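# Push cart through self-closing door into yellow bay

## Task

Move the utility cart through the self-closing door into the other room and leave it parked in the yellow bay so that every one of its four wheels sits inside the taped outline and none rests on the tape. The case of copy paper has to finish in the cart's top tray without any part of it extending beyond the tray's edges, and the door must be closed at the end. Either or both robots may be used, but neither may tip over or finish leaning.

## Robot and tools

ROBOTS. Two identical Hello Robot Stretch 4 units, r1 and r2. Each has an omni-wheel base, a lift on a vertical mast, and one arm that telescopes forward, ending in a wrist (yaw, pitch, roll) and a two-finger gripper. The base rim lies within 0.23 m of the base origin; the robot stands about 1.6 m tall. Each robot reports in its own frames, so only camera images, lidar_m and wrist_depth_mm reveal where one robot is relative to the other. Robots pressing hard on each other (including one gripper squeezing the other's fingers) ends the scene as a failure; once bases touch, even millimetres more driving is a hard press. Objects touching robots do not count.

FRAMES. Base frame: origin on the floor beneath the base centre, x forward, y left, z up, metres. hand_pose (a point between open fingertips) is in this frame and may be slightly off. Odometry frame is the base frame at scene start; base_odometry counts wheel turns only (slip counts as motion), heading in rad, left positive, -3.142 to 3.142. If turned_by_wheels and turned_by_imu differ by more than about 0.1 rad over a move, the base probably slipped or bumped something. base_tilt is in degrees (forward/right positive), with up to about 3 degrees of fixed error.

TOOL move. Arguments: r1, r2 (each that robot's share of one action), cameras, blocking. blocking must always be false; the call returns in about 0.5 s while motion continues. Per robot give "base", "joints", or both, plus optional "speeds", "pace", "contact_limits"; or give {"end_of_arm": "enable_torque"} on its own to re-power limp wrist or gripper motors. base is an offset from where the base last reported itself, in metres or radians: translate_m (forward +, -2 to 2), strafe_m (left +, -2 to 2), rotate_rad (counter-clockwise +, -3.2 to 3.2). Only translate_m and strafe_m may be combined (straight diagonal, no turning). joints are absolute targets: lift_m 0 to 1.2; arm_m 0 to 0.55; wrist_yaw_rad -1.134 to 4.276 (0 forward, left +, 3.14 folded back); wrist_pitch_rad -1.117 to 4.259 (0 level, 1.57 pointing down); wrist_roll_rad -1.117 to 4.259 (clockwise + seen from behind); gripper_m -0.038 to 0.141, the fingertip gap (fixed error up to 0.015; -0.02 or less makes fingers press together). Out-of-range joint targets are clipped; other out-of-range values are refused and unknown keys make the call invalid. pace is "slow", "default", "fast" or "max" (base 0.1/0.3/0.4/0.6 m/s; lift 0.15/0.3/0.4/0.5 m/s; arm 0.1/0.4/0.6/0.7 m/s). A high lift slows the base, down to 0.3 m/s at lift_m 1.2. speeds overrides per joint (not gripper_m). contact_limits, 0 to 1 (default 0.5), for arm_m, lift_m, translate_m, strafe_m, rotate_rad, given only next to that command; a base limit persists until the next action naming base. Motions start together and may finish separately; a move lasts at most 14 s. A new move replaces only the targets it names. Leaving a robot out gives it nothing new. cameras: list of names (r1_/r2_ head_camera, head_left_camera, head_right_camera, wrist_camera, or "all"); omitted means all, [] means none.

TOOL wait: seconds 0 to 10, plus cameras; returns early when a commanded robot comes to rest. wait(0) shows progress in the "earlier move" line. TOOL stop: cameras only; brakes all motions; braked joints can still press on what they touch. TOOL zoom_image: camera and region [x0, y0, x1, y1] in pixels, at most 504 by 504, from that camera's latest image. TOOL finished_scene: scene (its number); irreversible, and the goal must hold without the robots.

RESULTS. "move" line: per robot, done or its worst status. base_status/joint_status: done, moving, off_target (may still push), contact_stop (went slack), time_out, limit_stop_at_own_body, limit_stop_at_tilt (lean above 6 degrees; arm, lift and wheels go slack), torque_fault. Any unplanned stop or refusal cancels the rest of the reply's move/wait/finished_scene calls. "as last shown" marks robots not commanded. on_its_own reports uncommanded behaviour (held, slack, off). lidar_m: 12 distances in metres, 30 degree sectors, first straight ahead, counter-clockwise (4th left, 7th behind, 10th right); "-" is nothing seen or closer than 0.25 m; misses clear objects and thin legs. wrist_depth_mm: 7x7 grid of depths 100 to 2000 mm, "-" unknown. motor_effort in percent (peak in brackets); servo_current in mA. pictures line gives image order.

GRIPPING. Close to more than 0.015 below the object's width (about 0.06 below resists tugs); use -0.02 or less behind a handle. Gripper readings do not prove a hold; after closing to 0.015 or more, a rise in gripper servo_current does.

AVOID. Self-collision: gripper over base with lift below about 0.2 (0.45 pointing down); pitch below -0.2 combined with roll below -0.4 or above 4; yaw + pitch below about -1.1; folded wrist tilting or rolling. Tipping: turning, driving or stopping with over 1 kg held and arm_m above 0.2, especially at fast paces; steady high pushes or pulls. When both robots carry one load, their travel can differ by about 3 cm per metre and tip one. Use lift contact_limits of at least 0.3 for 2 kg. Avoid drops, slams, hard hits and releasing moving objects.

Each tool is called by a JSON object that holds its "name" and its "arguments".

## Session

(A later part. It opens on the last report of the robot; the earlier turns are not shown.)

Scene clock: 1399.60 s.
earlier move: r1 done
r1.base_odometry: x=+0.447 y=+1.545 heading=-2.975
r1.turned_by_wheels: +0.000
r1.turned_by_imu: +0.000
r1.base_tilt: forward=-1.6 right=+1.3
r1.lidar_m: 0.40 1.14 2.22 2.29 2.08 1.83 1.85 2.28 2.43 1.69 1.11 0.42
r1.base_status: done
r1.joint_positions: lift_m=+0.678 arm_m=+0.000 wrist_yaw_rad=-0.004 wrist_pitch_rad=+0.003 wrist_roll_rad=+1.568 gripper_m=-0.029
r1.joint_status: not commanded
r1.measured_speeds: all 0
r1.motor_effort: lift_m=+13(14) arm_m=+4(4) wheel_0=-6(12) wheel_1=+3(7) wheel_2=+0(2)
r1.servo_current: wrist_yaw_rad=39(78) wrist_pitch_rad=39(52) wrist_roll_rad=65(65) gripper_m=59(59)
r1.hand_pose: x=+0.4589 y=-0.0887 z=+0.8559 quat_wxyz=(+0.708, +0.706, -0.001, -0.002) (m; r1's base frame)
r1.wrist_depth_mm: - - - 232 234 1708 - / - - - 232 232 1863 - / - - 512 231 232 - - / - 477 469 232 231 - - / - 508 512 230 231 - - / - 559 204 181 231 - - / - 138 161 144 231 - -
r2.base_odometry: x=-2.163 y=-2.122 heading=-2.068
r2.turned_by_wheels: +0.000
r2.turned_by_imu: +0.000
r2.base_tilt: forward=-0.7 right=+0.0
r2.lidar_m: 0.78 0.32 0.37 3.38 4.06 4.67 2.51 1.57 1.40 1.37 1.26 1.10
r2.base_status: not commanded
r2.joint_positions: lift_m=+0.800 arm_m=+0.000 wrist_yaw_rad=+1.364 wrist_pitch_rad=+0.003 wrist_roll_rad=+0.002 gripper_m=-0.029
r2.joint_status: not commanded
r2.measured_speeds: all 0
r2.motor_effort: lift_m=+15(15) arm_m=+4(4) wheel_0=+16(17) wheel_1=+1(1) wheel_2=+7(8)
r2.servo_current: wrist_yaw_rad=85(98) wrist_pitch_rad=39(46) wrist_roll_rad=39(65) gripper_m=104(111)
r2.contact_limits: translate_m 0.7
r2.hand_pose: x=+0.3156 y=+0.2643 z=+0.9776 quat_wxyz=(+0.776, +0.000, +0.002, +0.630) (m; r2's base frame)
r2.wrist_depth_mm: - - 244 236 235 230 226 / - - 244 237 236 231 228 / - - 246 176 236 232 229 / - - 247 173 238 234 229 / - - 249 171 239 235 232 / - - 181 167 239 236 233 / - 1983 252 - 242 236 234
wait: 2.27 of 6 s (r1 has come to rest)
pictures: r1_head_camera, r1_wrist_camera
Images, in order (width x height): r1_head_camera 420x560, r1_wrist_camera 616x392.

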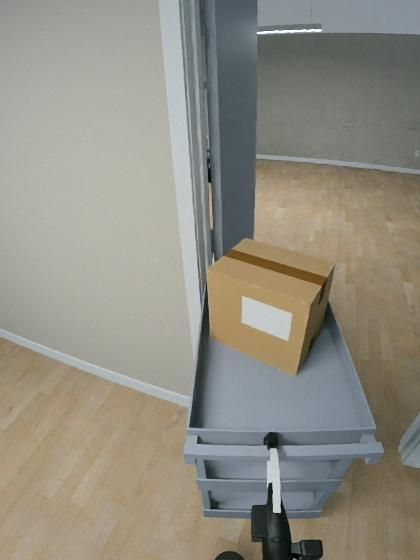

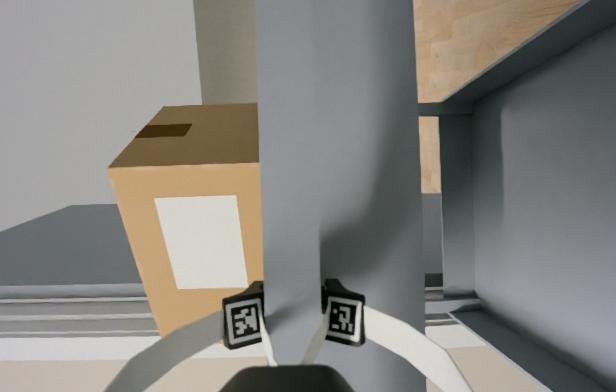

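{"name": "move", "arguments": {"blocking": false, "cameras": [], "r1": {"base":{"translate_m":-0.1,"strafe_m":0.17},"pace":"slow"}}}

{"name": "wait", "arguments": {"seconds": 6, "cameras": ["r1_wrist_camera","r1_head_camera"]}}

Scene clock: 1416.50 s.
move: r1 moving
r1.base_odometry: x=+0.455 y=+1.535 heading=-2.975
r1.turned_by_wheels: +0.000
r1.turned_by_imu: +0.000
r1.base_tilt: forward=-1.6 right=+1.3
r1.lidar_m: 0.39 1.15 2.23 2.27 2.06 1.82 1.84 2.25 2.45 1.68 1.08 0.41
r1.base_status: translate_m moving; strafe_m moving
r1.joint_positions: lift_m=+0.678 arm_m=+0.000 wrist_yaw_rad=-0.003 wrist_pitch_rad=+0.003 wrist_roll_rad=+1.568 gripper_m=-0.029
r1.joint_status: not commanded
r1.measured_speeds: translate_m=-0.024 strafe_m=+0.041 rotate_rad=-0.002 lift_m=+0.000 arm_m=+0.000 wrist_yaw_rad=+0.007 wrist_pitch_rad=+0.000 wrist_roll_rad=+0.000
r1.motor_effort: lift_m=+13(13) arm_m=+3(4) wheel_0=-9(10) wheel_1=+3(6) wheel_2=+6(6)
r1.servo_current: wrist_yaw_rad=52(78) wrist_pitch_rad=39(52) wrist_roll_rad=65(72) gripper_m=52(59)
r1.hand_pose: x=+0.4590 y=-0.0883 z=+0.8559 quat_wxyz=(+0.708, +0.706, +0.000, -0.002) (m; r1's base frame)
r1.wrist_depth_mm: - - - 228 229 1756 - / - - - 229 229 809 - / - 569 492 229 230 - - / - 469 473 230 231 - - / - 521 517 230 232 - - / - - 188 181 232 - - / - 137 167 145 232 - -
r2: as last shown
r2.lidar_m: 0.73 0.35 0.34 3.38 4.06 4.68 2.57 1.57 1.38 1.39 1.26 1.11
r2.motor_effort: lift_m=+15(15) arm_m=+4(4) wheel_0=+16(17) wheel_1=+1(1) wheel_2=+7(7)
r2.servo_current: wrist_yaw_rad=98(98) wrist_pitch_rad=46(46) wrist_roll_rad=52(59) gripper_m=98(111)
r2.contact_limits: translate_m 0.7
r2.wrist_depth_mm: - - 244 236 235 230 227 / - - 245 237 235 231 227 / - - 246 175 236 234 229 / - - 247 172 237 234 230 / - - 249 172 241 235 231 / - - 182 166 238 236 234 / - 1983 253 - 242 236 235
pictures: none
No camera images: "cameras" was empty.

Scene clock: 1419.27 s.
earlier move: r1 done
r1.base_odometry: x=+0.574 y=+1.394 heading=-2.975
r1.turned_by_wheels: +0.000
r1.turned_by_imu: +0.000
r1.base_tilt: forward=-1.5 right=+1.3
r1.lidar_m: 0.42 1.32 2.15 2.17 1.88 1.67 1.68 2.11 2.56 1.98 1.28 0.39
r1.base_status: done
r1.joint_positions: lift_m=+0.678 arm_m=+0.000 wrist_yaw_rad=+0.000 wrist_pitch_rad=+0.003 wrist_roll_rad=+1.568 gripper_m=-0.029
r1.joint_status: not commanded
r1.measured_speeds: all 0
r1.motor_effort: lift_m=+13(14) arm_m=-4(4) wheel_0=-5(11) wheel_1=+1(6) wheel_2=+3(9)
r1.servo_current: wrist_yaw_rad=39(78) wrist_pitch_rad=39(52) wrist_roll_rad=46(72) gripper_m=52(65)
r1.hand_pose: x=+0.4593 y=-0.0876 z=+0.8559 quat_wxyz=(+0.708, +0.706, +0.001, -0.001) (m; r1's base frame)
r1.wrist_depth_mm: - - 521 188 191 - - / - 430 424 196 200 - - / - 445 452 - 207 - - / - 517 521 - 216 - - / - - 597 161 225 - - / - - 181 181 232 - - / - 137 167 145 177 - -
r2.base_odometry: x=-2.163 y=-2.122 heading=-2.068
r2.turned_by_wheels: +0.000
r2.turned_by_imu: +0.000
r2.base_tilt: forward=-0.7 right=+0.1
r2.lidar_m: 0.78 0.33 0.35 3.39 4.06 4.70 2.57 1.56 1.36 1.40 1.27 1.10
r2.base_status: not commanded
r2.joint_positions: lift_m=+0.800 arm_m=+0.000 wrist_yaw_rad=+1.364 wrist_pitch_rad=+0.003 wrist_roll_rad=+0.002 gripper_m=-0.029
r2.joint_status: not commanded
r2.measured_speeds: all 0
r2.motor_effort: lift_m=+15(15) arm_m=+4(4) wheel_0=+16(17) wheel_1=+1(2) wheel_2=+7(8)
r2.servo_current: wrist_yaw_rad=85(98) wrist_pitch_rad=39(46) wrist_roll_rad=46(59) gripper_m=104(111)
r2.contact_limits: translate_m 0.7
r2.hand_pose: x=+0.3156 y=+0.2643 z=+0.9776 quat_wxyz=(+0.776, +0.000, +0.002, +0.630) (m; r2's base frame)
r2.wrist_depth_mm: - - 243 236 235 230 226 / - - 245 237 235 231 228 / - - 246 175 237 233 229 / - - 247 173 238 233 231 / - - 249 172 240 235 231 / - - 181 166 239 236 233 / - 1983 253 - 241 236 234
wait: 2.77 of 6 s (r1 has come to rest)
pictures: r1_head_camera, r1_wrist_camera
Images, in order (width x height): r1_head_camera 420x560, r1_wrist_camera 616x392.

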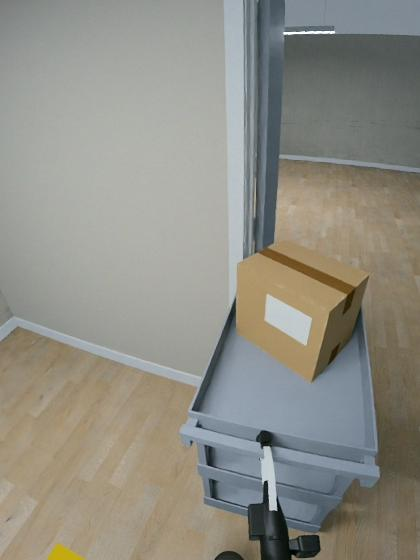

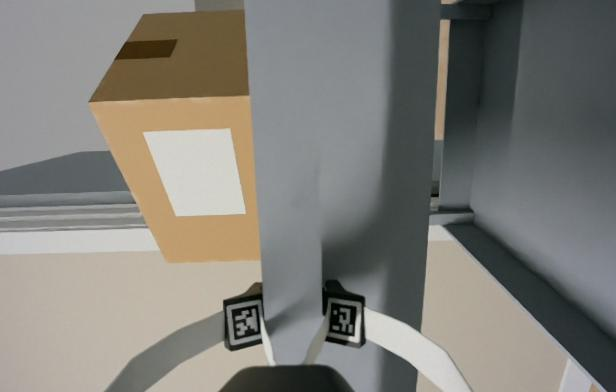

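{"name": "move", "arguments": {"blocking": false, "cameras": [], "r1": {"base":{"translate_m":-0.376,"strafe_m":0.137},"pace":"slow"}}}

{"name": "wait", "arguments": {"seconds": 6, "cameras": ["r1_wrist_camera","r1_head_camera"]}}

Scene clock: 1434.40 s.
move: r1 moving
r1.base_odometry: x=+0.587 y=+1.391 heading=-2.975
r1.turned_by_wheels: +0.000
r1.turned_by_imu: +0.000
r1.base_tilt: forward=-1.5 right=+1.3
r1.lidar_m: 0.41 1.35 2.13 2.17 1.87 1.66 1.68 2.08 2.56 1.97 1.30 0.38
r1.base_status: translate_m moving; strafe_m moving
r1.joint_positions: lift_m=+0.678 arm_m=+0.000 wrist_yaw_rad=+0.000 wrist_pitch_rad=+0.003 wrist_roll_rad=+1.568 gripper_m=-0.029
r1.joint_status: not commanded
r1.measured_speeds: translate_m=-0.049 strafe_m=+0.016 rotate_rad=-0.001 lift_m=+0.000 arm_m=+0.000 wrist_yaw_rad=+0.000 wrist_pitch_rad=+0.000 wrist_roll_rad=+0.000
r1.motor_effort: lift_m=+13(13) arm_m=-4(4) wheel_0=-7(10) wheel_1=-3(7) wheel_2=+9(10)
r1.servo_current: wrist_yaw_rad=52(59) wrist_pitch_rad=52(52) wrist_roll_rad=52(52) gripper_m=59(59)
r1.hand_pose: x=+0.4593 y=-0.0876 z=+0.8559 quat_wxyz=(+0.708, +0.706, +0.001, -0.001) (m; r1's base frame)
r1.wrist_depth_mm: - - 521 188 191 - - / - 430 427 195 200 - - / - 449 452 - 208 - - / - 517 521 212 216 - - / - - 597 160 226 - - / - - 181 182 230 - - / - 138 167 145 244 - -
r2: as last shown
r2.lidar_m: 0.75 0.34 0.37 3.39 4.08 4.70 2.58 1.54 1.38 1.39 1.25 1.11
r2.motor_effort: lift_m=+15(15) arm_m=+4(4) wheel_0=+17(17) wheel_1=+1(1) wheel_2=+7(7)
r2.servo_current: wrist_yaw_rad=78(85) wrist_pitch_rad=39(46) wrist_roll_rad=46(59) gripper_m=98(104)
r2.contact_limits: translate_m 0.7
r2.wrist_depth_mm: - - 242 236 234 230 226 / - - 245 237 236 230 228 / - - 246 175 237 232 229 / - - 248 173 239 235 231 / - - 250 171 240 235 232 / - - 182 166 239 236 234 / - 1921 253 - 241 236 234
pictures: none
No camera images: "cameras" was empty.

Scene clock: 1439.13 s.
earlier move: r1 done
r1.base_odometry: x=+0.967 y=+1.321 heading=-2.974
r1.turned_by_wheels: +0.000
r1.turned_by_imu: +0.002
r1.base_tilt: forward=-1.6 right=+1.3
r1.lidar_m: 0.39 0.44 2.11 2.18 1.46 1.28 1.30 1.59 2.54 2.58 1.64 0.40
r1.base_status: done
r1.joint_positions: lift_m=+0.678 arm_m=+0.000 wrist_yaw_rad=+0.002 wrist_pitch_rad=+0.003 wrist_roll_rad=+1.568 gripper_m=-0.029
r1.joint_status: not commanded
r1.measured_speeds: all 0
r1.motor_effort: lift_m=+13(14) arm_m=-3(4) wheel_0=+0(10) wheel_1=-1(7) wheel_2=+5(10)
r1.servo_current: wrist_yaw_rad=39(78) wrist_pitch_rad=39(52) wrist_roll_rad=46(65) gripper_m=52(65)
r1.hand_pose: x=+0.4594 y=-0.0869 z=+0.8559 quat_wxyz=(+0.708, +0.706, +0.001, +0.000) (m; r1's base frame)
r1.wrist_depth_mm: - - - 206 206 - - / - 569 508 211 213 - - / - 442 439 215 217 - - / - 488 496 219 221 - - / - 554 564 165 227 - - / - - 186 182 231 - - / - 138 167 157 238 - 1308
r2.base_odometry: x=-2.163 y=-2.122 heading=-2.068
r2.turned_by_wheels: +0.000
r2.turned_by_imu: +0.001
r2.base_tilt: forward=-0.7 right=+0.0
r2.lidar_m: 0.77 0.33 0.37 3.40 4.01 4.70 2.54 1.57 1.40 1.38 1.26 1.12
r2.base_status: not commanded
r2.joint_positions: lift_m=+0.800 arm_m=+0.000 wrist_yaw_rad=+1.364 wrist_pitch_rad=+0.003 wrist_roll_rad=+0.002 gripper_m=-0.029
r2.joint_status: not commanded
r2.measured_speeds: all 0
r2.motor_effort: lift_m=+15(15) arm_m=+4(4) wheel_0=+16(17) wheel_1=+1(1) wheel_2=+7(8)
r2.servo_current: wrist_yaw_rad=78(98) wrist_pitch_rad=46(52) wrist_roll_rad=46(65) gripper_m=104(111)
r2.contact_limits: translate_m 0.7
r2.hand_pose: x=+0.3156 y=+0.2643 z=+0.9776 quat_wxyz=(+0.776, +0.000, +0.002, +0.630) (m; r2's base frame)
r2.wrist_depth_mm: - - 244 236 234 230 227 / - - 244 238 236 231 228 / - - 246 175 237 233 229 / - - 248 172 238 235 231 / - - 250 172 240 235 231 / - - 182 166 240 236 233 / - 1983 254 - 241 236 234
wait: 4.73 of 6 s (r1 has come to rest)
pictures: r1_head_camera, r1_wrist_camera
Images, in order (width x height): r1_head_camera 420x560, r1_wrist_camera 616x392.

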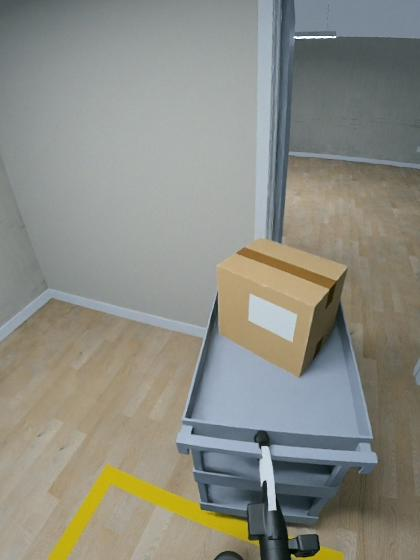

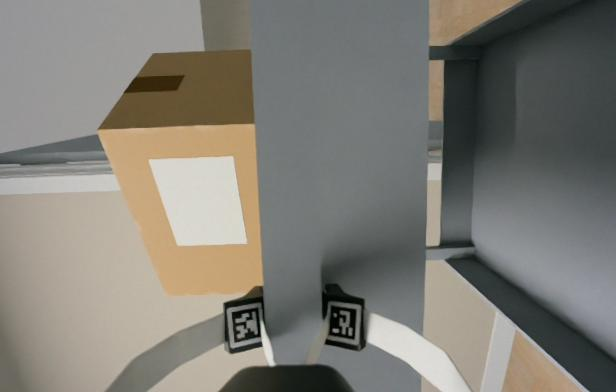

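{"name": "wait", "arguments": {"seconds": 0, "cameras": ["r1_head_left_camera","r1_head_right_camera","r1_head_camera"]}}

Scene clock: 1473.17 s.
r1.base_odometry: x=+0.967 y=+1.321 heading=-2.974
r1.turned_by_wheels: +0.000
r1.turned_by_imu: +0.000
r1.base_tilt: forward=-1.6 right=+1.3
r1.lidar_m: 0.40 0.50 2.14 2.16 1.43 1.29 1.29 1.57 2.54 2.59 1.63 0.41
r1.base_status: done
r1.joint_positions: lift_m=+0.678 arm_m=+0.000 wrist_yaw_rad=+0.002 wrist_pitch_rad=+0.003 wrist_roll_rad=+1.568 gripper_m=-0.029
r1.joint_status: not commanded
r1.measured_speeds: all 0
r1.motor_effort: lift_m=+13(14) arm_m=-4(4) wheel_0=-1(10) wheel_1=-1(7) wheel_2=+5(10)
r1.servo_current: wrist_yaw_rad=59(78) wrist_pitch_rad=46(52) wrist_roll_rad=46(65) gripper_m=52(65)
r1.hand_pose: x=+0.4594 y=-0.0869 z=+0.8559 quat_wxyz=(+0.708, +0.706, +0.001, +0.000) (m; r1's base frame)
r1.wrist_depth_mm: - - - 206 207 - - / - 574 508 210 212 - - / - 442 442 216 216 - - / - 492 492 220 223 - - / - 554 569 165 227 - - / - - 185 183 233 - - / - 137 167 157 238 - 1308
r2.base_odometry: x=-2.163 y=-2.122 heading=-2.068
r2.turned_by_wheels: +0.000
r2.turned_by_imu: +0.000
r2.base_tilt: forward=-0.7 right=+0.1
r2.lidar_m: 0.77 0.33 0.35 3.37 4.09 4.69 2.56 1.56 1.38 1.40 1.27 1.12
r2.base_status: not commanded
r2.joint_positions: lift_m=+0.800 arm_m=+0.000 wrist_yaw_rad=+1.364 wrist_pitch_rad=+0.003 wrist_roll_rad=+0.002 gripper_m=-0.029
r2.joint_status: not commanded
r2.measured_speeds: all 0
r2.motor_effort: lift_m=+15(15) arm_m=+4(4) wheel_0=+16(17) wheel_1=+1(1) wheel_2=+7(8)
r2.servo_current: wrist_yaw_rad=78(98) wrist_pitch_rad=39(52) wrist_roll_rad=52(65) gripper_m=104(111)
r2.contact_limits: translate_m 0.7
r2.hand_pose: x=+0.3156 y=+0.2643 z=+0.9776 quat_wxyz=(+0.776, +0.000, +0.002, +0.630) (m; r2's base frame)
r2.wrist_depth_mm: - - 243 236 235 232 227 / - - 245 239 236 230 229 / - - 246 176 237 233 229 / - - 247 173 238 234 230 / - - 251 172 240 236 232 / - - 181 166 238 237 233 / - 1983 253 - 239 236 235
pictures: r1_head_camera, r1_head_left_camera, r1_head_right_camera
Images, in order (width x height): r1_head_camera 420x560, r1_head_left_camera 420x672, r1_head_right_camera 420x672.

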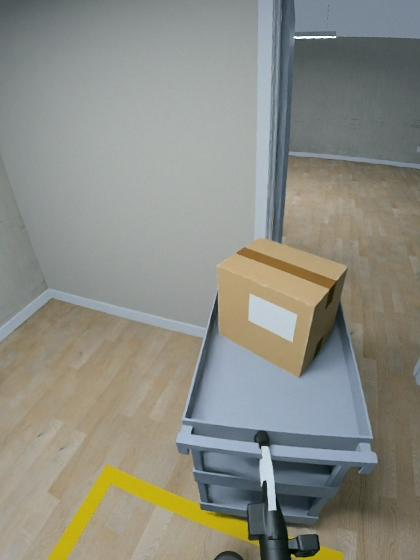

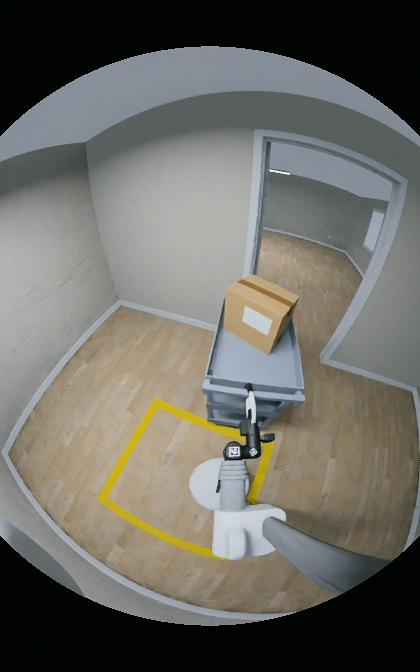

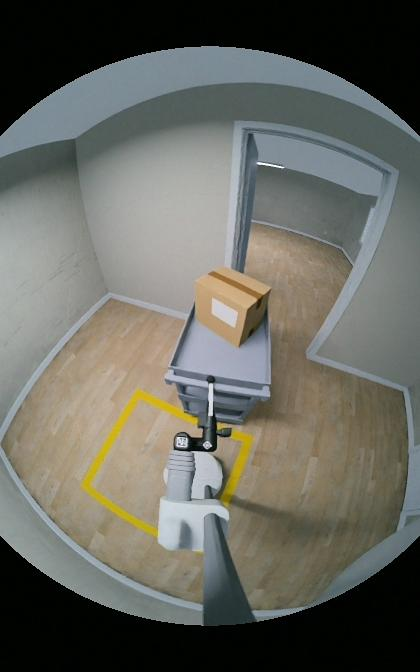

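{"name": "move", "arguments": {"blocking": false, "cameras": [], "r1": {"base":{"translate_m":-0.436,"strafe_m":0.265},"pace":"slow"}}}

{"name": "wait", "arguments": {"seconds": 7, "cameras": ["r1_head_left_camera","r1_head_camera"]}}

Scene clock: 1492.97 s.
move: r1 moving
r1.base_odometry: x=+0.980 y=+1.316 heading=-2.974
r1.turned_by_wheels: +0.001
r1.turned_by_imu: +0.000
r1.base_tilt: forward=-1.5 right=+1.3
r1.lidar_m: 0.41 1.82 2.15 2.16 1.42 1.25 1.27 1.60 2.54 2.59 1.65 0.43
r1.base_status: translate_m moving; strafe_m moving
r1.joint_positions: lift_m=+0.678 arm_m=+0.000 wrist_yaw_rad=+0.002 wrist_pitch_rad=+0.003 wrist_roll_rad=+1.568 gripper_m=-0.029
r1.joint_status: not commanded
r1.measured_speeds: translate_m=-0.048 strafe_m=+0.029 rotate_rad=+0.000 lift_m=+0.000 arm_m=+0.000 wrist_yaw_rad=+0.000 wrist_pitch_rad=+0.000 wrist_roll_rad=+0.000
r1.motor_effort: lift_m=+13(13) arm_m=-3(4) wheel_0=-7(9) wheel_1=+3(4) wheel_2=+10(10)
r1.servo_current: wrist_yaw_rad=46(65) wrist_pitch_rad=46(52) wrist_roll_rad=52(65) gripper_m=52(59)
r1.hand_pose: x=+0.4595 y=-0.0869 z=+0.8559 quat_wxyz=(+0.708, +0.706, +0.002, +0.000) (m; r1's base frame)
r1.wrist_depth_mm: - - - 206 208 - - / - 580 504 213 212 - - / - 445 445 216 218 - - / - 492 488 220 223 - - / - 559 559 166 229 - - / - - 185 183 232 - - / - 137 167 156 238 - 1281
r2: as last shown
r2.base_tilt: forward=-0.7 right=+0.0
r2.lidar_m: 0.74 0.33 0.38 3.38 4.06 4.69 2.54 1.56 1.37 1.41 1.28 1.12
r2.motor_effort: lift_m=+15(15) arm_m=+4(4) wheel_0=+16(17) wheel_1=+1(1) wheel_2=+7(7)
r2.servo_current: wrist_yaw_rad=78(85) wrist_pitch_rad=39(46) wrist_roll_rad=52(59) gripper_m=111(111)
r2.contact_limits: translate_m 0.7
r2.wrist_depth_mm: - - 244 236 234 231 227 / - - 245 238 236 232 229 / - - 245 175 236 232 229 / - - 248 173 238 234 230 / - - 249 172 240 235 231 / - - 181 166 239 236 234 / - 1921 253 - 242 236 235
pictures: none
No camera images: "cameras" was empty.

Scene clock: 1498.73 s.
earlier move: r1 done
r1.base_odometry: x=+1.441 y=+1.132 heading=-2.975
r1.turned_by_wheels: -0.001
r1.turned_by_imu: -0.001
r1.base_tilt: forward=-1.6 right=+1.3
r1.lidar_m: 0.37 2.26 2.04 1.44 0.90 0.79 0.77 1.00 1.92 2.65 2.23 0.43
r1.base_status: done
r1.joint_positions: lift_m=+0.678 arm_m=+0.000 wrist_yaw_rad=+0.000 wrist_pitch_rad=+0.003 wrist_roll_rad=+1.568 gripper_m=-0.029
r1.joint_status: not commanded
r1.measured_speeds: all 0
r1.motor_effort: lift_m=+13(14) arm_m=-4(4) wheel_0=-6(11) wheel_1=+3(6) wheel_2=+0(10)
r1.servo_current: wrist_yaw_rad=52(72) wrist_pitch_rad=39(52) wrist_roll_rad=46(78) gripper_m=52(65)
r1.hand_pose: x=+0.4593 y=-0.0875 z=+0.8559 quat_wxyz=(+0.708, +0.706, +0.001, -0.001) (m; r1's base frame)
r1.wrist_depth_mm: - - - 218 218 1756 - / - - 591 220 222 - - / 1661 452 452 223 224 - - / - 480 480 225 226 - - / - 539 539 228 230 - - / - - 207 181 231 1756 - / - - - 145 235 1576 -
r2.base_odometry: x=-2.163 y=-2.122 heading=-2.068
r2.turned_by_wheels: +0.000
r2.turned_by_imu: +0.001
r2.base_tilt: forward=-0.7 right=+0.0
r2.lidar_m: 0.78 0.33 0.36 3.38 4.09 4.68 2.55 1.56 1.40 1.42 1.24 1.12
r2.base_status: not commanded
r2.joint_positions: lift_m=+0.800 arm_m=+0.000 wrist_yaw_rad=+1.364 wrist_pitch_rad=+0.003 wrist_roll_rad=+0.002 gripper_m=-0.029
r2.joint_status: not commanded
r2.measured_speeds: all 0
r2.motor_effort: lift_m=+15(15) arm_m=+4(4) wheel_0=+16(17) wheel_1=+1(2) wheel_2=+7(8)
r2.servo_current: wrist_yaw_rad=85(98) wrist_pitch_rad=46(52) wrist_roll_rad=52(78) gripper_m=98(111)
r2.contact_limits: translate_m 0.7
r2.hand_pose: x=+0.3156 y=+0.2643 z=+0.9776 quat_wxyz=(+0.776, +0.000, +0.002, +0.630) (m; r2's base frame)
r2.wrist_depth_mm: - - 243 236 234 231 227 / - - 246 238 236 231 228 / - - 246 175 236 232 229 / - - 247 172 238 233 230 / - - 249 171 241 236 232 / - - 181 166 239 236 234 / - 1983 253 - 241 236 235
wait: 5.77 of 7 s (r1 has come to rest)
pictures: r1_head_camera, r1_head_left_camera
Images, in order (width x height): r1_head_camera 420x560, r1_head_left_camera 420x672.

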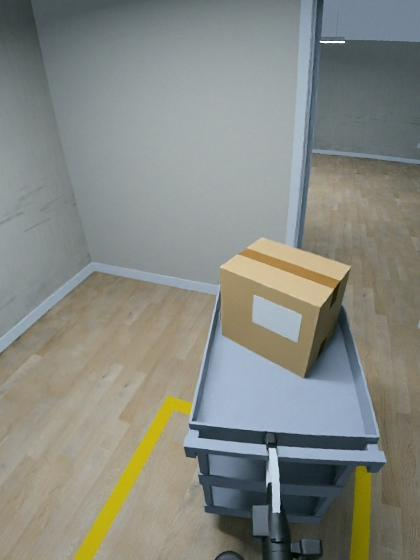

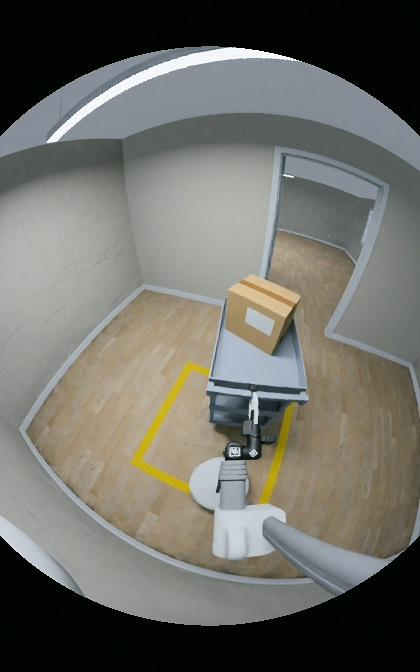

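{"name": "move", "arguments": {"blocking": false, "cameras": [], "r1": {"base":{"translate_m":-0.28,"strafe_m":0.27},"pace":"slow"}}}

{"name": "wait", "arguments": {"seconds": 7, "cameras": ["r1_head_left_camera","r1_head_camera"]}}

Scene clock: 1506.07 s.
move: r1 moving
r1.base_odometry: x=+1.452 y=+1.125 heading=-2.975
r1.turned_by_wheels: +0.000
r1.turned_by_imu: +0.000
r1.base_tilt: forward=-1.6 right=+1.2
r1.lidar_m: 0.39 2.28 2.04 1.41 0.87 0.77 0.76 0.97 1.89 2.68 2.23 0.42
r1.base_status: translate_m moving; strafe_m moving
r1.joint_positions: lift_m=+0.678 arm_m=+0.000 wrist_yaw_rad=+0.000 wrist_pitch_rad=+0.003 wrist_roll_rad=+1.568 gripper_m=-0.029
r1.joint_status: not commanded
r1.measured_speeds: translate_m=-0.038 strafe_m=+0.036 rotate_rad=-0.002 lift_m=+0.000 arm_m=+0.000 wrist_yaw_rad=-0.001 wrist_pitch_rad=+0.000 wrist_roll_rad=+0.000
r1.motor_effort: lift_m=+13(13) arm_m=-3(4) wheel_0=-10(12) wheel_1=+4(5) wheel_2=+5(6)
r1.servo_current: wrist_yaw_rad=52(59) wrist_pitch_rad=39(46) wrist_roll_rad=52(59) gripper_m=52(65)
r1.hand_pose: x=+0.4593 y=-0.0875 z=+0.8559 quat_wxyz=(+0.708, +0.706, +0.001, -0.001) (m; r1's base frame)
r1.wrist_depth_mm: - - - 216 218 1708 - / 1708 - 580 220 221 - - / 1756 452 455 222 224 - - / - 477 488 224 227 - - / - 535 544 169 230 - - / - - 205 182 231 1756 - / - - - 145 236 1537 -
r2: as last shown
r2.turned_by_imu: +0.000
r2.lidar_m: 0.76 0.33 0.38 3.35 4.05 4.69 2.51 1.56 1.38 1.41 1.30 1.10
r2.motor_effort: lift_m=+15(15) arm_m=+4(4) wheel_0=+16(17) wheel_1=+1(1) wheel_2=+8(8)
r2.servo_current: wrist_yaw_rad=78(85) wrist_pitch_rad=39(46) wrist_roll_rad=46(59) gripper_m=104(104)
r2.contact_limits: translate_m 0.7
r2.wrist_depth_mm: - - 244 236 234 230 226 / - - 245 238 236 231 229 / - - 246 175 237 233 229 / - - 247 172 238 234 231 / - - 249 171 240 236 232 / - - 182 166 238 236 233 / - 1983 252 - 241 236 234
pictures: none
No camera images: "cameras" was empty.

Scene clock: 1510.70 s.
earlier move: r1 done
r1.base_odometry: x=+1.762 y=+0.913 heading=-2.975
r1.turned_by_wheels: +0.000
r1.turned_by_imu: -0.001
r1.base_tilt: forward=-1.6 right=+1.3
r1.lidar_m: 0.40 2.14 1.85 0.81 0.50 0.43 0.44 0.55 1.08 2.87 0.48 0.42
r1.base_status: done
r1.joint_positions: lift_m=+0.678 arm_m=+0.000 wrist_yaw_rad=-0.002 wrist_pitch_rad=+0.003 wrist_roll_rad=+1.568 gripper_m=-0.029
r1.joint_status: not commanded
r1.measured_speeds: all 0
r1.motor_effort: lift_m=+13(13) arm_m=-4(4) wheel_0=-7(13) wheel_1=+3(5) wheel_2=+1(6)
r1.servo_current: wrist_yaw_rad=39(72) wrist_pitch_rad=46(52) wrist_roll_rad=26(65) gripper_m=52(65)
r1.hand_pose: x=+0.4591 y=-0.0880 z=+0.8559 quat_wxyz=(+0.708, +0.706, +0.000, -0.002) (m; r1's base frame)
r1.wrist_depth_mm: 1921 - 574 196 199 - - / 1983 477 449 204 204 - - / - 445 445 208 211 - - / - 535 508 158 218 - - / - - 597 163 228 - - / - - 203 181 231 1808 - / - - - 144 243 1537 1281
r2.base_odometry: x=-2.163 y=-2.122 heading=-2.068
r2.turned_by_wheels: +0.000
r2.turned_by_imu: +0.001
r2.base_tilt: forward=-0.7 right=+0.0
r2.lidar_m: 0.76 0.34 0.38 3.38 4.04 4.68 2.56 1.58 1.37 1.39 1.24 1.12
r2.base_status: not commanded
r2.joint_positions: lift_m=+0.800 arm_m=+0.000 wrist_yaw_rad=+1.364 wrist_pitch_rad=+0.003 wrist_roll_rad=+0.002 gripper_m=-0.029
r2.joint_status: not commanded
r2.measured_speeds: all 0
r2.motor_effort: lift_m=+15(15) arm_m=+4(4) wheel_0=+16(17) wheel_1=+1(2) wheel_2=+7(8)
r2.servo_current: wrist_yaw_rad=91(98) wrist_pitch_rad=39(52) wrist_roll_rad=39(65) gripper_m=98(111)
r2.contact_limits: translate_m 0.7
r2.hand_pose: x=+0.3156 y=+0.2643 z=+0.9776 quat_wxyz=(+0.776, +0.000, +0.002, +0.630) (m; r2's base frame)
r2.wrist_depth_mm: - - 244 236 235 230 227 / - - 245 238 236 230 229 / - - 246 175 237 232 229 / - - 249 173 239 234 231 / - - 250 172 240 235 232 / - - 181 167 238 236 233 / - - 253 - 242 236 234
wait: 4.63 of 7 s (r1 has come to rest)
pictures: r1_head_camera, r1_head_left_camera
Images, in order (width x height): r1_head_camera 420x560, r1_head_left_camera 420x672.

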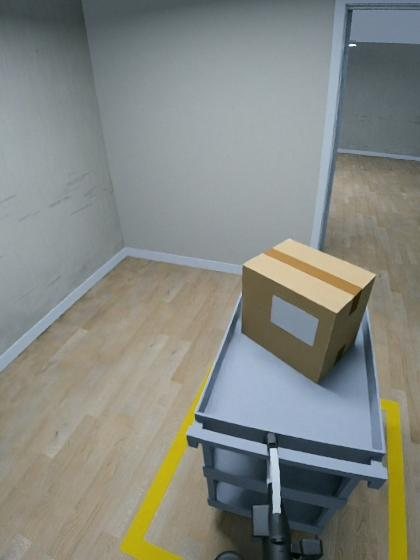

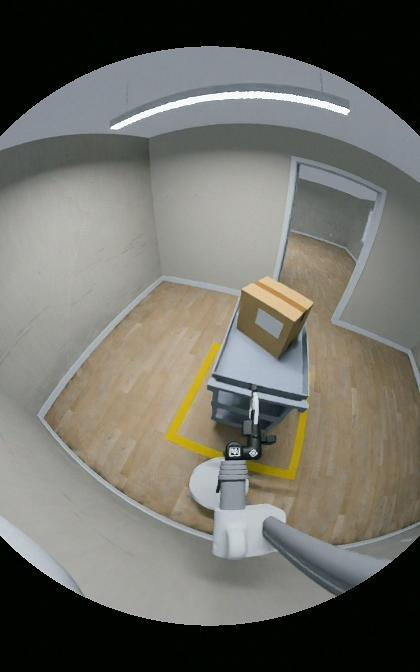

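{"name": "move", "arguments": {"blocking": false, "cameras": [], "r1": {"base":{"translate_m":-0.075,"strafe_m":0.055},"pace":"slow"}}}

{"name": "wait", "arguments": {"seconds": 4, "cameras": ["r1_head_left_camera","r1_head_right_camera","r1_head_camera"]}}

Scene clock: 1524.00 s.
move: r1 moving
r1.base_odometry: x=+1.774 y=+0.907 heading=-2.975
r1.turned_by_wheels: +0.000
r1.turned_by_imu: -0.001
r1.base_tilt: forward=-1.6 right=+1.3
r1.lidar_m: 0.42 2.11 1.85 0.78 0.47 0.41 0.44 0.57 1.06 2.88 0.44 0.40
r1.base_status: translate_m moving; strafe_m moving
r1.joint_positions: lift_m=+0.678 arm_m=+0.000 wrist_yaw_rad=-0.002 wrist_pitch_rad=+0.003 wrist_roll_rad=+1.568 gripper_m=-0.029
r1.joint_status: not commanded
r1.measured_speeds: translate_m=-0.042 strafe_m=+0.031 rotate_rad=+0.000 lift_m=+0.000 arm_m=+0.000 wrist_yaw_rad=+0.000 wrist_pitch_rad=+0.000 wrist_roll_rad=+0.000
r1.motor_effort: lift_m=+13(13) arm_m=-4(4) wheel_0=-11(11) wheel_1=+2(5) wheel_2=+4(5)
r1.servo_current: wrist_yaw_rad=52(65) wrist_pitch_rad=39(46) wrist_roll_rad=39(65) gripper_m=59(65)
r1.hand_pose: x=+0.4591 y=-0.0880 z=+0.8559 quat_wxyz=(+0.708, +0.706, +0.000, -0.002) (m; r1's base frame)
r1.wrist_depth_mm: 1808 - 574 196 198 - - / - 455 449 202 204 - - / - 449 445 153 211 - - / - 539 512 158 219 - - / - - 597 163 227 - - / - - 203 181 231 1808 - / - - - 144 243 1576 1336
r2: as last shown
r2.turned_by_imu: +0.000
r2.lidar_m: 0.78 0.31 0.37 3.38 4.07 4.68 2.55 1.57 1.39 1.39 1.26 1.12
r2.motor_effort: lift_m=+15(15) arm_m=+4(4) wheel_0=+17(17) wheel_1=+1(1) wheel_2=+7(8)
r2.servo_current: wrist_yaw_rad=85(91) wrist_pitch_rad=39(46) wrist_roll_rad=39(59) gripper_m=98(104)
r2.contact_limits: translate_m 0.7
r2.wrist_depth_mm: - - 242 236 235 230 227 / - - 245 238 236 230 229 / - - 247 175 237 232 229 / - - 248 173 238 234 230 / - - 250 172 240 234 232 / - - 182 167 239 236 233 / - 1983 253 - 241 236 235
pictures: none
No camera images: "cameras" was empty.

Scene clock: 1525.63 s.
earlier move: r1 done
r1.base_odometry: x=+1.845 y=+0.871 heading=-2.975
r1.turned_by_wheels: +0.001
r1.turned_by_imu: +0.001
r1.base_tilt: forward=-1.6 right=+1.3
r1.lidar_m: 0.40 2.09 1.84 0.67 0.39 0.34 0.35 0.46 0.89 2.90 2.71 0.39
r1.base_status: done
r1.joint_positions: lift_m=+0.678 arm_m=+0.000 wrist_yaw_rad=-0.002 wrist_pitch_rad=+0.003 wrist_roll_rad=+1.568 gripper_m=-0.029
r1.joint_status: not commanded
r1.measured_speeds: all 0
r1.motor_effort: lift_m=+13(13) arm_m=-4(4) wheel_0=-3(11) wheel_1=+4(5) wheel_2=+3(7)
r1.servo_current: wrist_yaw_rad=52(65) wrist_pitch_rad=46(52) wrist_roll_rad=52(78) gripper_m=52(65)
r1.hand_pose: x=+0.4591 y=-0.0880 z=+0.8559 quat_wxyz=(+0.708, +0.706, +0.000, -0.002) (m; r1's base frame)
r1.wrist_depth_mm: 1983 - 525 188 192 - - / - 430 427 196 200 - - / - 449 452 - 206 - - / - - 517 - 216 - - / - - 615 161 224 1921 - / - - 206 182 231 1808 - / - - 183 145 177 1576 1255
r2.base_odometry: x=-2.163 y=-2.122 heading=-2.068
r2.turned_by_wheels: +0.000
r2.turned_by_imu: +0.000
r2.base_tilt: forward=-0.7 right=+0.0
r2.lidar_m: 0.74 0.34 0.36 3.38 4.06 4.68 2.55 1.57 1.38 1.40 1.27 1.12
r2.base_status: not commanded
r2.joint_positions: lift_m=+0.800 arm_m=+0.000 wrist_yaw_rad=+1.364 wrist_pitch_rad=+0.003 wrist_roll_rad=+0.002 gripper_m=-0.029
r2.joint_status: not commanded
r2.measured_speeds: all 0
r2.motor_effort: lift_m=+15(15) arm_m=+3(4) wheel_0=+16(17) wheel_1=+1(1) wheel_2=+7(8)
r2.servo_current: wrist_yaw_rad=85(91) wrist_pitch_rad=39(46) wrist_roll_rad=46(59) gripper_m=104(111)
r2.contact_limits: translate_m 0.7
r2.hand_pose: x=+0.3156 y=+0.2643 z=+0.9776 quat_wxyz=(+0.776, +0.000, +0.002, +0.630) (m; r2's base frame)
r2.wrist_depth_mm: - - 244 236 235 231 226 / - - 244 237 235 231 228 / - - 246 175 238 232 229 / - - 248 173 238 234 231 / - - 249 172 240 236 232 / - - 182 166 238 236 234 / - 1921 252 - 241 236 234
wait: 1.63 of 4 s (r1 has come to rest)
pictures: r1_head_camera, r1_head_left_camera, r1_head_right_camera
Images, in order (width x height): r1_head_camera 420x560, r1_head_left_camera 420x672, r1_head_right_camera 420x672.

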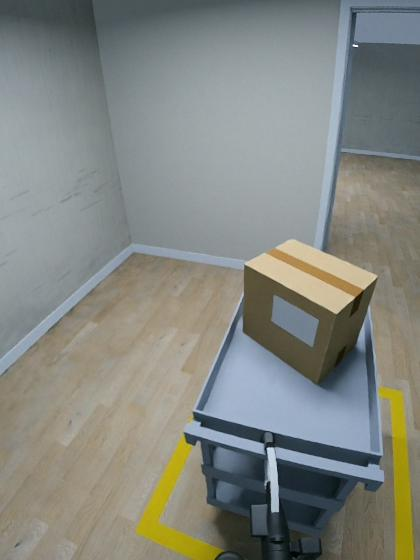

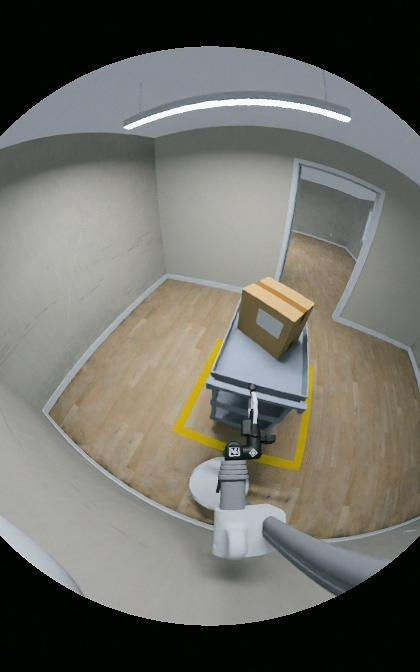

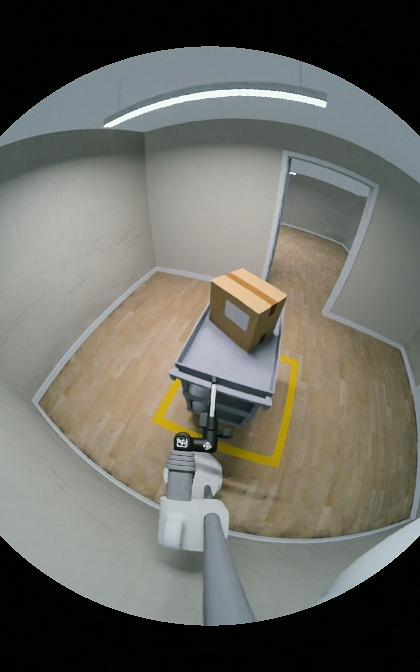

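{"name": "move", "arguments": {"blocking": false, "cameras": [], "r1": {"joints":{"gripper_m":0.1}}}}

{"name": "wait", "arguments": {"seconds": 3, "cameras": ["r1_wrist_camera"]}}

{"name": "move", "arguments": {"blocking": false, "cameras": [], "r1": {"base":{"translate_m":-0.07},"pace":"slow"}}}

{"name": "wait", "arguments": {"seconds": 3, "cameras": ["r1_wrist_camera"]}}

Scene clock: 1536.13 s.
move: r1 moving
r1.base_odometry: x=+1.845 y=+0.871 heading=-2.975
r1.turned_by_wheels: +0.000
r1.turned_by_imu: +0.000
r1.base_tilt: forward=-1.6 right=+1.3
r1.lidar_m: 0.42 2.07 1.85 0.66 0.40 0.34 0.35 0.46 0.87 2.88 2.69 0.40
r1.base_status: not commanded
r1.joint_positions: lift_m=+0.678 arm_m=+0.000 wrist_yaw_rad=-0.002 wrist_pitch_rad=+0.003 wrist_roll_rad=+1.568 gripper_m=-0.004
r1.joint_status: gripper_m moving
r1.measured_speeds: all 0
r1.motor_effort: lift_m=+13(13) arm_m=-3(4) wheel_0=-2(3) wheel_1=+3(4) wheel_2=+2(4)
r1.servo_current: wrist_yaw_rad=46(52) wrist_pitch_rad=39(46) wrist_roll_rad=46(59) gripper_m=72(72)
r1.hand_pose: x=+0.4591 y=-0.0880 z=+0.8559 quat_wxyz=(+0.708, +0.706, +0.000, -0.002) (m; r1's base frame)
r1.wrist_depth_mm: 1983 - 539 194 196 - - / - 442 436 200 204 - - / - 452 452 207 211 - - / - - 525 159 220 - - / - - 615 164 229 1921 - / - - - 184 234 1756 - / - - 182 147 173 1576 1308
r2: as last shown
r2.base_tilt: forward=-0.7 right=+0.1
r2.lidar_m: 0.76 0.35 0.37 3.37 4.07 4.67 2.57 1.55 1.40 1.40 1.28 1.10
r2.motor_effort: lift_m=+15(15) arm_m=+4(4) wheel_0=+16(17) wheel_1=+1(1) wheel_2=+7(8)
r2.servo_current: wrist_yaw_rad=65(91) wrist_pitch_rad=39(46) wrist_roll_rad=33(65) gripper_m=98(104)
r2.contact_limits: translate_m 0.7
r2.wrist_depth_mm: - - 244 236 234 231 226 / - - 245 237 236 232 228 / - - 246 175 236 233 229 / - - 248 173 238 234 231 / - - 248 172 240 236 231 / - - 181 166 239 236 234 / - 1921 252 - 241 236 235
pictures: none
No camera images: "cameras" was empty.

Scene clock: 1537.63 s.
earlier move: r1 done
r1.base_odometry: x=+1.845 y=+0.871 heading=-2.975
r1.turned_by_wheels: +0.000
r1.turned_by_imu: +0.000
r1.base_tilt: forward=-1.6 right=+1.3
r1.lidar_m: 0.42 2.08 1.86 0.67 0.41 0.35 0.36 0.46 0.90 2.89 2.68 0.41
r1.base_status: not commanded
r1.joint_positions: lift_m=+0.678 arm_m=+0.000 wrist_yaw_rad=-0.002 wrist_pitch_rad=+0.003 wrist_roll_rad=+1.568 gripper_m=+0.100
r1.joint_status: all done
r1.measured_speeds: all 0
r1.motor_effort: lift_m=+13(14) arm_m=-3(4) wheel_0=-2(3) wheel_1=+3(4) wheel_2=+2(4)
r1.servo_current: wrist_yaw_rad=33(72) wrist_pitch_rad=46(52) wrist_roll_rad=46(72) gripper_m=46(104)
r1.hand_pose: x=+0.4591 y=-0.0880 z=+0.8559 quat_wxyz=(+0.708, +0.706, +0.000, -0.002) (m; r1's base frame)
r1.wrist_depth_mm: 1983 - 549 198 199 - - / - 449 442 205 208 - - / - 462 455 211 215 - - / - - 521 219 222 - - / - - 621 228 233 1921 - / - - 210 184 238 1808 - / - - 183 142 162 1576 1366
r2.base_odometry: x=-2.163 y=-2.122 heading=-2.068
r2.turned_by_wheels: +0.000
r2.turned_by_imu: +0.000
r2.base_tilt: forward=-0.7 right=+0.0
r2.lidar_m: 0.74 0.35 0.36 3.38 4.07 4.70 2.56 1.56 1.38 1.41 1.27 1.13
r2.base_status: not commanded
r2.joint_positions: lift_m=+0.800 arm_m=+0.000 wrist_yaw_rad=+1.364 wrist_pitch_rad=+0.003 wrist_roll_rad=+0.002 gripper_m=-0.029
r2.joint_status: not commanded
r2.measured_speeds: all 0
r2.motor_effort: lift_m=+15(15) arm_m=+4(4) wheel_0=+16(17) wheel_1=+1(2) wheel_2=+7(8)
r2.servo_current: wrist_yaw_rad=78(98) wrist_pitch_rad=46(46) wrist_roll_rad=52(65) gripper_m=104(111)
r2.contact_limits: translate_m 0.7
r2.hand_pose: x=+0.3156 y=+0.2643 z=+0.9776 quat_wxyz=(+0.776, +0.000, +0.002, +0.630) (m; r2's base frame)
r2.wrist_depth_mm: - - 244 236 235 230 226 / - - 245 238 235 231 228 / - - 247 175 237 232 229 / - - 248 173 239 234 231 / - - 250 171 239 235 232 / - - 181 167 239 236 233 / - 1863 253 - 241 236 234
wait: 1.50 of 3 s (r1 has come to rest)
pictures: r1_wrist_camera
Images, in order (width x height): r1_wrist_camera 616x392.

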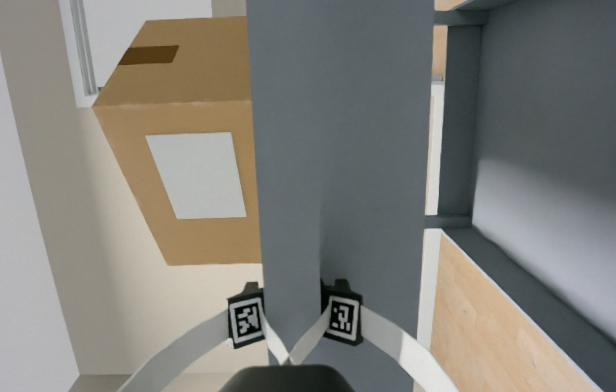

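Scene clock: 1538.13 s.
move: r1 moving
r1.base_odometry: x=+1.857 y=+0.873 heading=-2.975
r1.turned_by_wheels: +0.000
r1.turned_by_imu: -0.001
r1.base_tilt: forward=-1.6 right=+1.3
r1.lidar_m: 0.42 2.09 1.86 0.64 0.38 0.33 0.34 0.44 0.87 2.89 2.68 0.40
r1.base_status: translate_m moving
r1.joint_positions: lift_m=+0.678 arm_m=+0.000 wrist_yaw_rad=-0.002 wrist_pitch_rad=+0.002 wrist_roll_rad=+1.568 gripper_m=+0.100
r1.joint_status: not commanded
r1.measured_speeds: translate_m=-0.049 strafe_m=+0.000 rotate_rad=+0.001 lift_m=+0.000 arm_m=+0.000 wrist_yaw_rad=+0.000 wrist_pitch_rad=+0.000 wrist_roll_rad=+0.000
r1.motor_effort: lift_m=+15(15) arm_m=+3(4) wheel_0=-6(7) wheel_1=-6(6) wheel_2=+4(6)
r1.servo_current: wrist_yaw_rad=33(72) wrist_pitch_rad=39(46) wrist_roll_rad=33(59) gripper_m=39(46)
r1.hand_pose: x=+0.4591 y=-0.0880 z=+0.8559 quat_wxyz=(+0.708, +0.706, +0.000, -0.001) (m; r1's base frame)
r1.wrist_depth_mm: 1983 - 544 206 208 - - / - 452 442 215 216 - - / - 477 469 223 224 - - / - - 544 231 235 - - / - - 640 181 245 1921 - / - - 214 250 198 1576 - / - - - 143 270 1808 1336
r2: as last shown
r2.lidar_m: 0.77 0.32 0.38 3.38 4.05 4.68 2.57 1.57 1.39 1.38 1.26 1.12
r2.motor_effort: lift_m=+15(15) arm_m=+4(4) wheel_0=+16(17) wheel_1=+1(2) wheel_2=+7(7)
r2.servo_current: wrist_yaw_rad=72(98) wrist_pitch_rad=39(46) wrist_roll_rad=59(59) gripper_m=104(104)
r2.contact_limits: translate_m 0.7
r2.wrist_depth_mm: - - 244 236 235 230 227 / - - 245 237 236 230 229 / - - 247 175 237 233 229 / - - 248 172 239 233 229 / - - 250 171 240 235 232 / - - 181 166 238 236 233 / - 1921 253 - 241 236 234
pictures: none
No camera images: "cameras" was empty.

Scene clock: 1539.60 s.
earlier move: r1 done
r1.base_odometry: x=+1.914 y=+0.883 heading=-2.975
r1.turned_by_wheels: +0.000
r1.turned_by_imu: +0.000
r1.base_tilt: forward=-1.6 right=+1.3
r1.lidar_m: 0.47 2.11 1.88 0.53 0.33 0.28 0.27 0.39 0.74 2.86 2.76 0.46
r1.base_status: done
r1.joint_positions: lift_m=+0.678 arm_m=+0.000 wrist_yaw_rad=-0.002 wrist_pitch_rad=+0.002 wrist_roll_rad=+1.568 gripper_m=+0.100
r1.joint_status: not commanded
r1.measured_speeds: all 0
r1.motor_effort: lift_m=+15(15) arm_m=+4(4) wheel_0=-4(7) wheel_1=-2(6) wheel_2=+3(7)
r1.servo_current: wrist_yaw_rad=46(72) wrist_pitch_rad=39(52) wrist_roll_rad=46(72) gripper_m=39(46)
r1.hand_pose: x=+0.4591 y=-0.0880 z=+0.8559 quat_wxyz=(+0.708, +0.706, +0.000, -0.001) (m; r1's base frame)
r1.wrist_depth_mm: - - - 257 262 - - / - - 521 211 271 - - / - 539 512 219 281 - - / - - 597 229 294 - - / - - 715 241 309 1863 - / - - 215 251 193 1576 - / - - - 141 - 1756 1308
r2.base_odometry: x=-2.163 y=-2.122 heading=-2.068
r2.turned_by_wheels: +0.000
r2.turned_by_imu: +0.000
r2.base_tilt: forward=-0.7 right=+0.0
r2.lidar_m: 0.76 0.34 0.36 3.38 4.08 4.66 2.57 1.54 1.39 1.39 1.28 1.12
r2.base_status: not commanded
r2.joint_positions: lift_m=+0.800 arm_m=+0.000 wrist_yaw_rad=+1.364 wrist_pitch_rad=+0.003 wrist_roll_rad=+0.002 gripper_m=-0.029
r2.joint_status: not commanded
r2.measured_speeds: all 0
r2.motor_effort: lift_m=+15(15) arm_m=+4(4) wheel_0=+16(17) wheel_1=+1(2) wheel_2=+7(7)
r2.servo_current: wrist_yaw_rad=78(98) wrist_pitch_rad=39(46) wrist_roll_rad=52(59) gripper_m=98(111)
r2.contact_limits: translate_m 0.7
r2.hand_pose: x=+0.3156 y=+0.2643 z=+0.9776 quat_wxyz=(+0.776, +0.000, +0.002, +0.630) (m; r2's base frame)
r2.wrist_depth_mm: - - 243 237 235 230 226 / - - 245 237 236 230 228 / - - 247 175 236 232 229 / - - 248 172 238 235 230 / - - 249 172 240 235 231 / - - 181 165 238 236 233 / - 1983 253 - 241 236 235
wait: 1.47 of 3 s (r1 has come to rest)
pictures: r1_wrist_camera
Images, in order (width x height): r1_wrist_camera 616x392.

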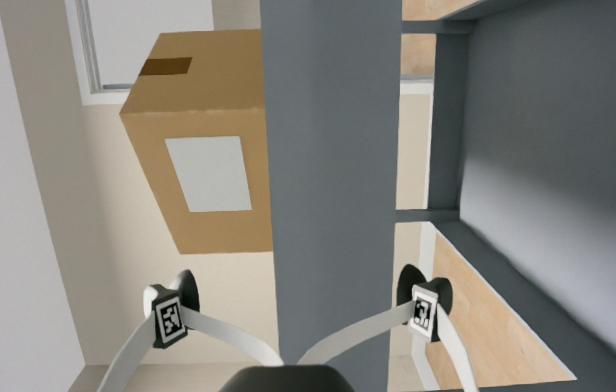

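{"name": "move", "arguments": {"blocking": false, "r1": {"base":{"strafe_m":0.6},"pace":"default"}, "cameras": []}}

{"name": "wait", "arguments": {"seconds": 5, "cameras": ["r1_head_camera","r1_head_left_camera","r1_head_right_camera"]}}

Scene clock: 1556.87 s.
move: r1 moving
r1.base_odometry: x=+1.920 y=+0.847 heading=-2.975
r1.turned_by_wheels: +0.000
r1.turned_by_imu: +0.000
r1.base_tilt: forward=-1.6 right=+1.3
r1.lidar_m: 0.50 2.08 1.84 0.52 0.33 0.27 0.27 0.35 0.73 2.89 2.78 0.46
r1.base_status: strafe_m moving
r1.joint_positions: lift_m=+0.678 arm_m=+0.000 wrist_yaw_rad=-0.002 wrist_pitch_rad=+0.002 wrist_roll_rad=+1.568 gripper_m=+0.100
r1.joint_status: not commanded
r1.measured_speeds: translate_m=-0.001 strafe_m=+0.139 rotate_rad=+0.004 lift_m=+0.000 arm_m=+0.000 wrist_yaw_rad=+0.000 wrist_pitch_rad=+0.000 wrist_roll_rad=+0.000
r1.motor_effort: lift_m=+15(15) arm_m=+4(4) wheel_0=-9(11) wheel_1=+8(11) wheel_2=+0(2)
r1.servo_current: wrist_yaw_rad=39(59) wrist_pitch_rad=46(46) wrist_roll_rad=59(59) gripper_m=39(52)
r1.hand_pose: x=+0.4591 y=-0.0880 z=+0.8559 quat_wxyz=(+0.708, +0.706, +0.000, -0.001) (m; r1's base frame)
r1.wrist_depth_mm: - - 609 214 270 - - / - 539 500 220 279 - - / - - 544 229 293 - - / - - 627 239 304 - - / - - - 251 319 1921 - / - - 216 262 193 1576 - / - - - 141 368 368 424
r2: as last shown
r2.lidar_m: 0.75 0.34 0.37 3.37 4.06 4.69 2.56 1.57 1.39 1.40 1.27 1.13
r2.motor_effort: lift_m=+15(15) arm_m=+4(4) wheel_0=+17(17) wheel_1=+1(2) wheel_2=+7(8)
r2.servo_current: wrist_yaw_rad=78(91) wrist_pitch_rad=39(46) wrist_roll_rad=33(52) gripper_m=104(111)
r2.contact_limits: translate_m 0.7
r2.wrist_depth_mm: - - 245 236 234 231 226 / - - 245 238 235 231 228 / - - 247 176 237 232 229 / - - 247 173 238 235 229 / - - 250 171 239 236 232 / - - 181 166 239 236 234 / - 1921 252 - 241 236 235
pictures: none
No camera images: "cameras" was empty.

Scene clock: 1559.27 s.
earlier move: r1 contact_stop
r1.base_odometry: x=+1.919 y=+0.430 heading=-2.974
r1.turned_by_wheels: +0.001
r1.turned_by_imu: +0.009
r1.base_tilt: forward=-1.6 right=+1.3
r1.lidar_m: 2.54 1.59 1.42 0.40 0.25 0.25 0.25 0.27 0.60 3.33 0.58 0.54
r1.base_status: strafe_m contact_stop (by the wheels' count: +0.445 of +0.600)
r1.joint_positions: lift_m=+0.678 arm_m=+0.000 wrist_yaw_rad=-0.001 wrist_pitch_rad=+0.002 wrist_roll_rad=+1.568 gripper_m=+0.100
r1.joint_status: not commanded
r1.measured_speeds: all 0
r1.on_its_own: the wheels are slack since a contact_stop
r1.motor_effort: lift_m=+18(18) arm_m=-4(4) wheel_0=+0(28) wheel_1=+0(12) wheel_2=+0(28)
r1.servo_current: wrist_yaw_rad=52(65) wrist_pitch_rad=39(46) wrist_roll_rad=52(72) gripper_m=46(52)
r1.hand_pose: x=+0.4592 y=-0.0877 z=+0.8557 quat_wxyz=(+0.708, +0.706, +0.000, -0.001) (m; r1's base frame)
r1.wrist_depth_mm: - - - - - 1618 1229 / - - - - - 1708 1281 / - - - - - 1756 1255 / - - - - - 1756 1229 / - - - - - 1808 1255 / - - 215 - 198 1576 1255 / - - - 144 - 1661 1229
r2.base_odometry: x=-2.163 y=-2.122 heading=-2.068
r2.turned_by_wheels: +0.000
r2.turned_by_imu: +0.000
r2.base_tilt: forward=-0.7 right=+0.0
r2.lidar_m: 0.77 0.33 0.39 3.37 4.08 4.69 2.55 1.58 1.40 1.41 1.27 1.11
r2.base_status: not commanded
r2.joint_positions: lift_m=+0.800 arm_m=+0.000 wrist_yaw_rad=+1.364 wrist_pitch_rad=+0.003 wrist_roll_rad=+0.002 gripper_m=-0.029
r2.joint_status: not commanded
r2.measured_speeds: all 0
r2.motor_effort: lift_m=+15(15) arm_m=+4(4) wheel_0=+16(17) wheel_1=+1(2) wheel_2=+7(8)
r2.servo_current: wrist_yaw_rad=78(98) wrist_pitch_rad=39(52) wrist_roll_rad=46(59) gripper_m=98(111)
r2.contact_limits: translate_m 0.7
r2.hand_pose: x=+0.3156 y=+0.2643 z=+0.9776 quat_wxyz=(+0.776, +0.000, +0.002, +0.630) (m; r2's base frame)
r2.wrist_depth_mm: - - 243 236 236 230 226 / - - 245 237 236 231 229 / - - 246 175 236 232 229 / - - 249 173 237 235 231 / - - 249 171 241 235 232 / - - 181 166 238 236 233 / - 1983 252 - 240 236 235
wait: 2.40 of 5 s (r1 has come to rest)
pictures: r1_head_camera, r1_head_left_camera, r1_head_right_camera
Images, in order (width x height): r1_head_camera 420x560, r1_head_left_camera 420x672, r1_head_right_camera 420x672.

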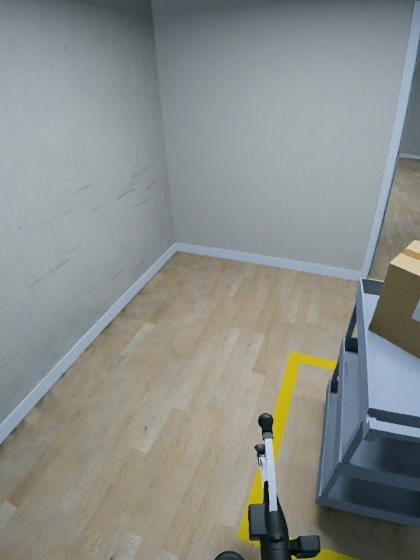

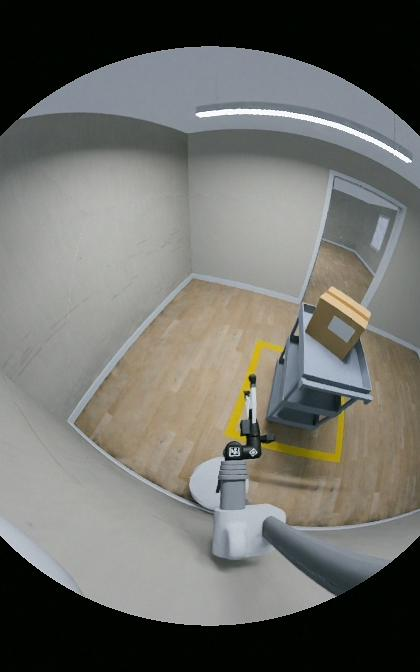

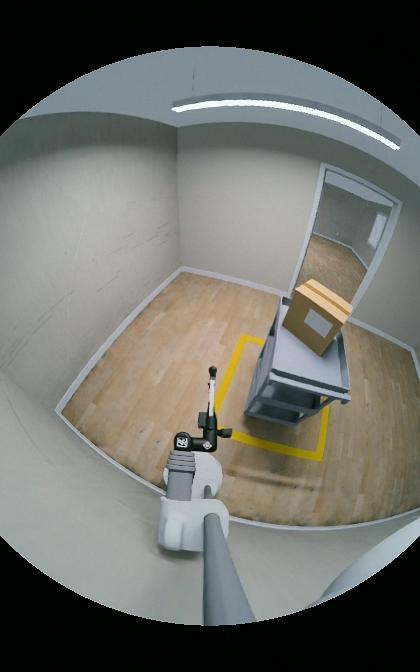

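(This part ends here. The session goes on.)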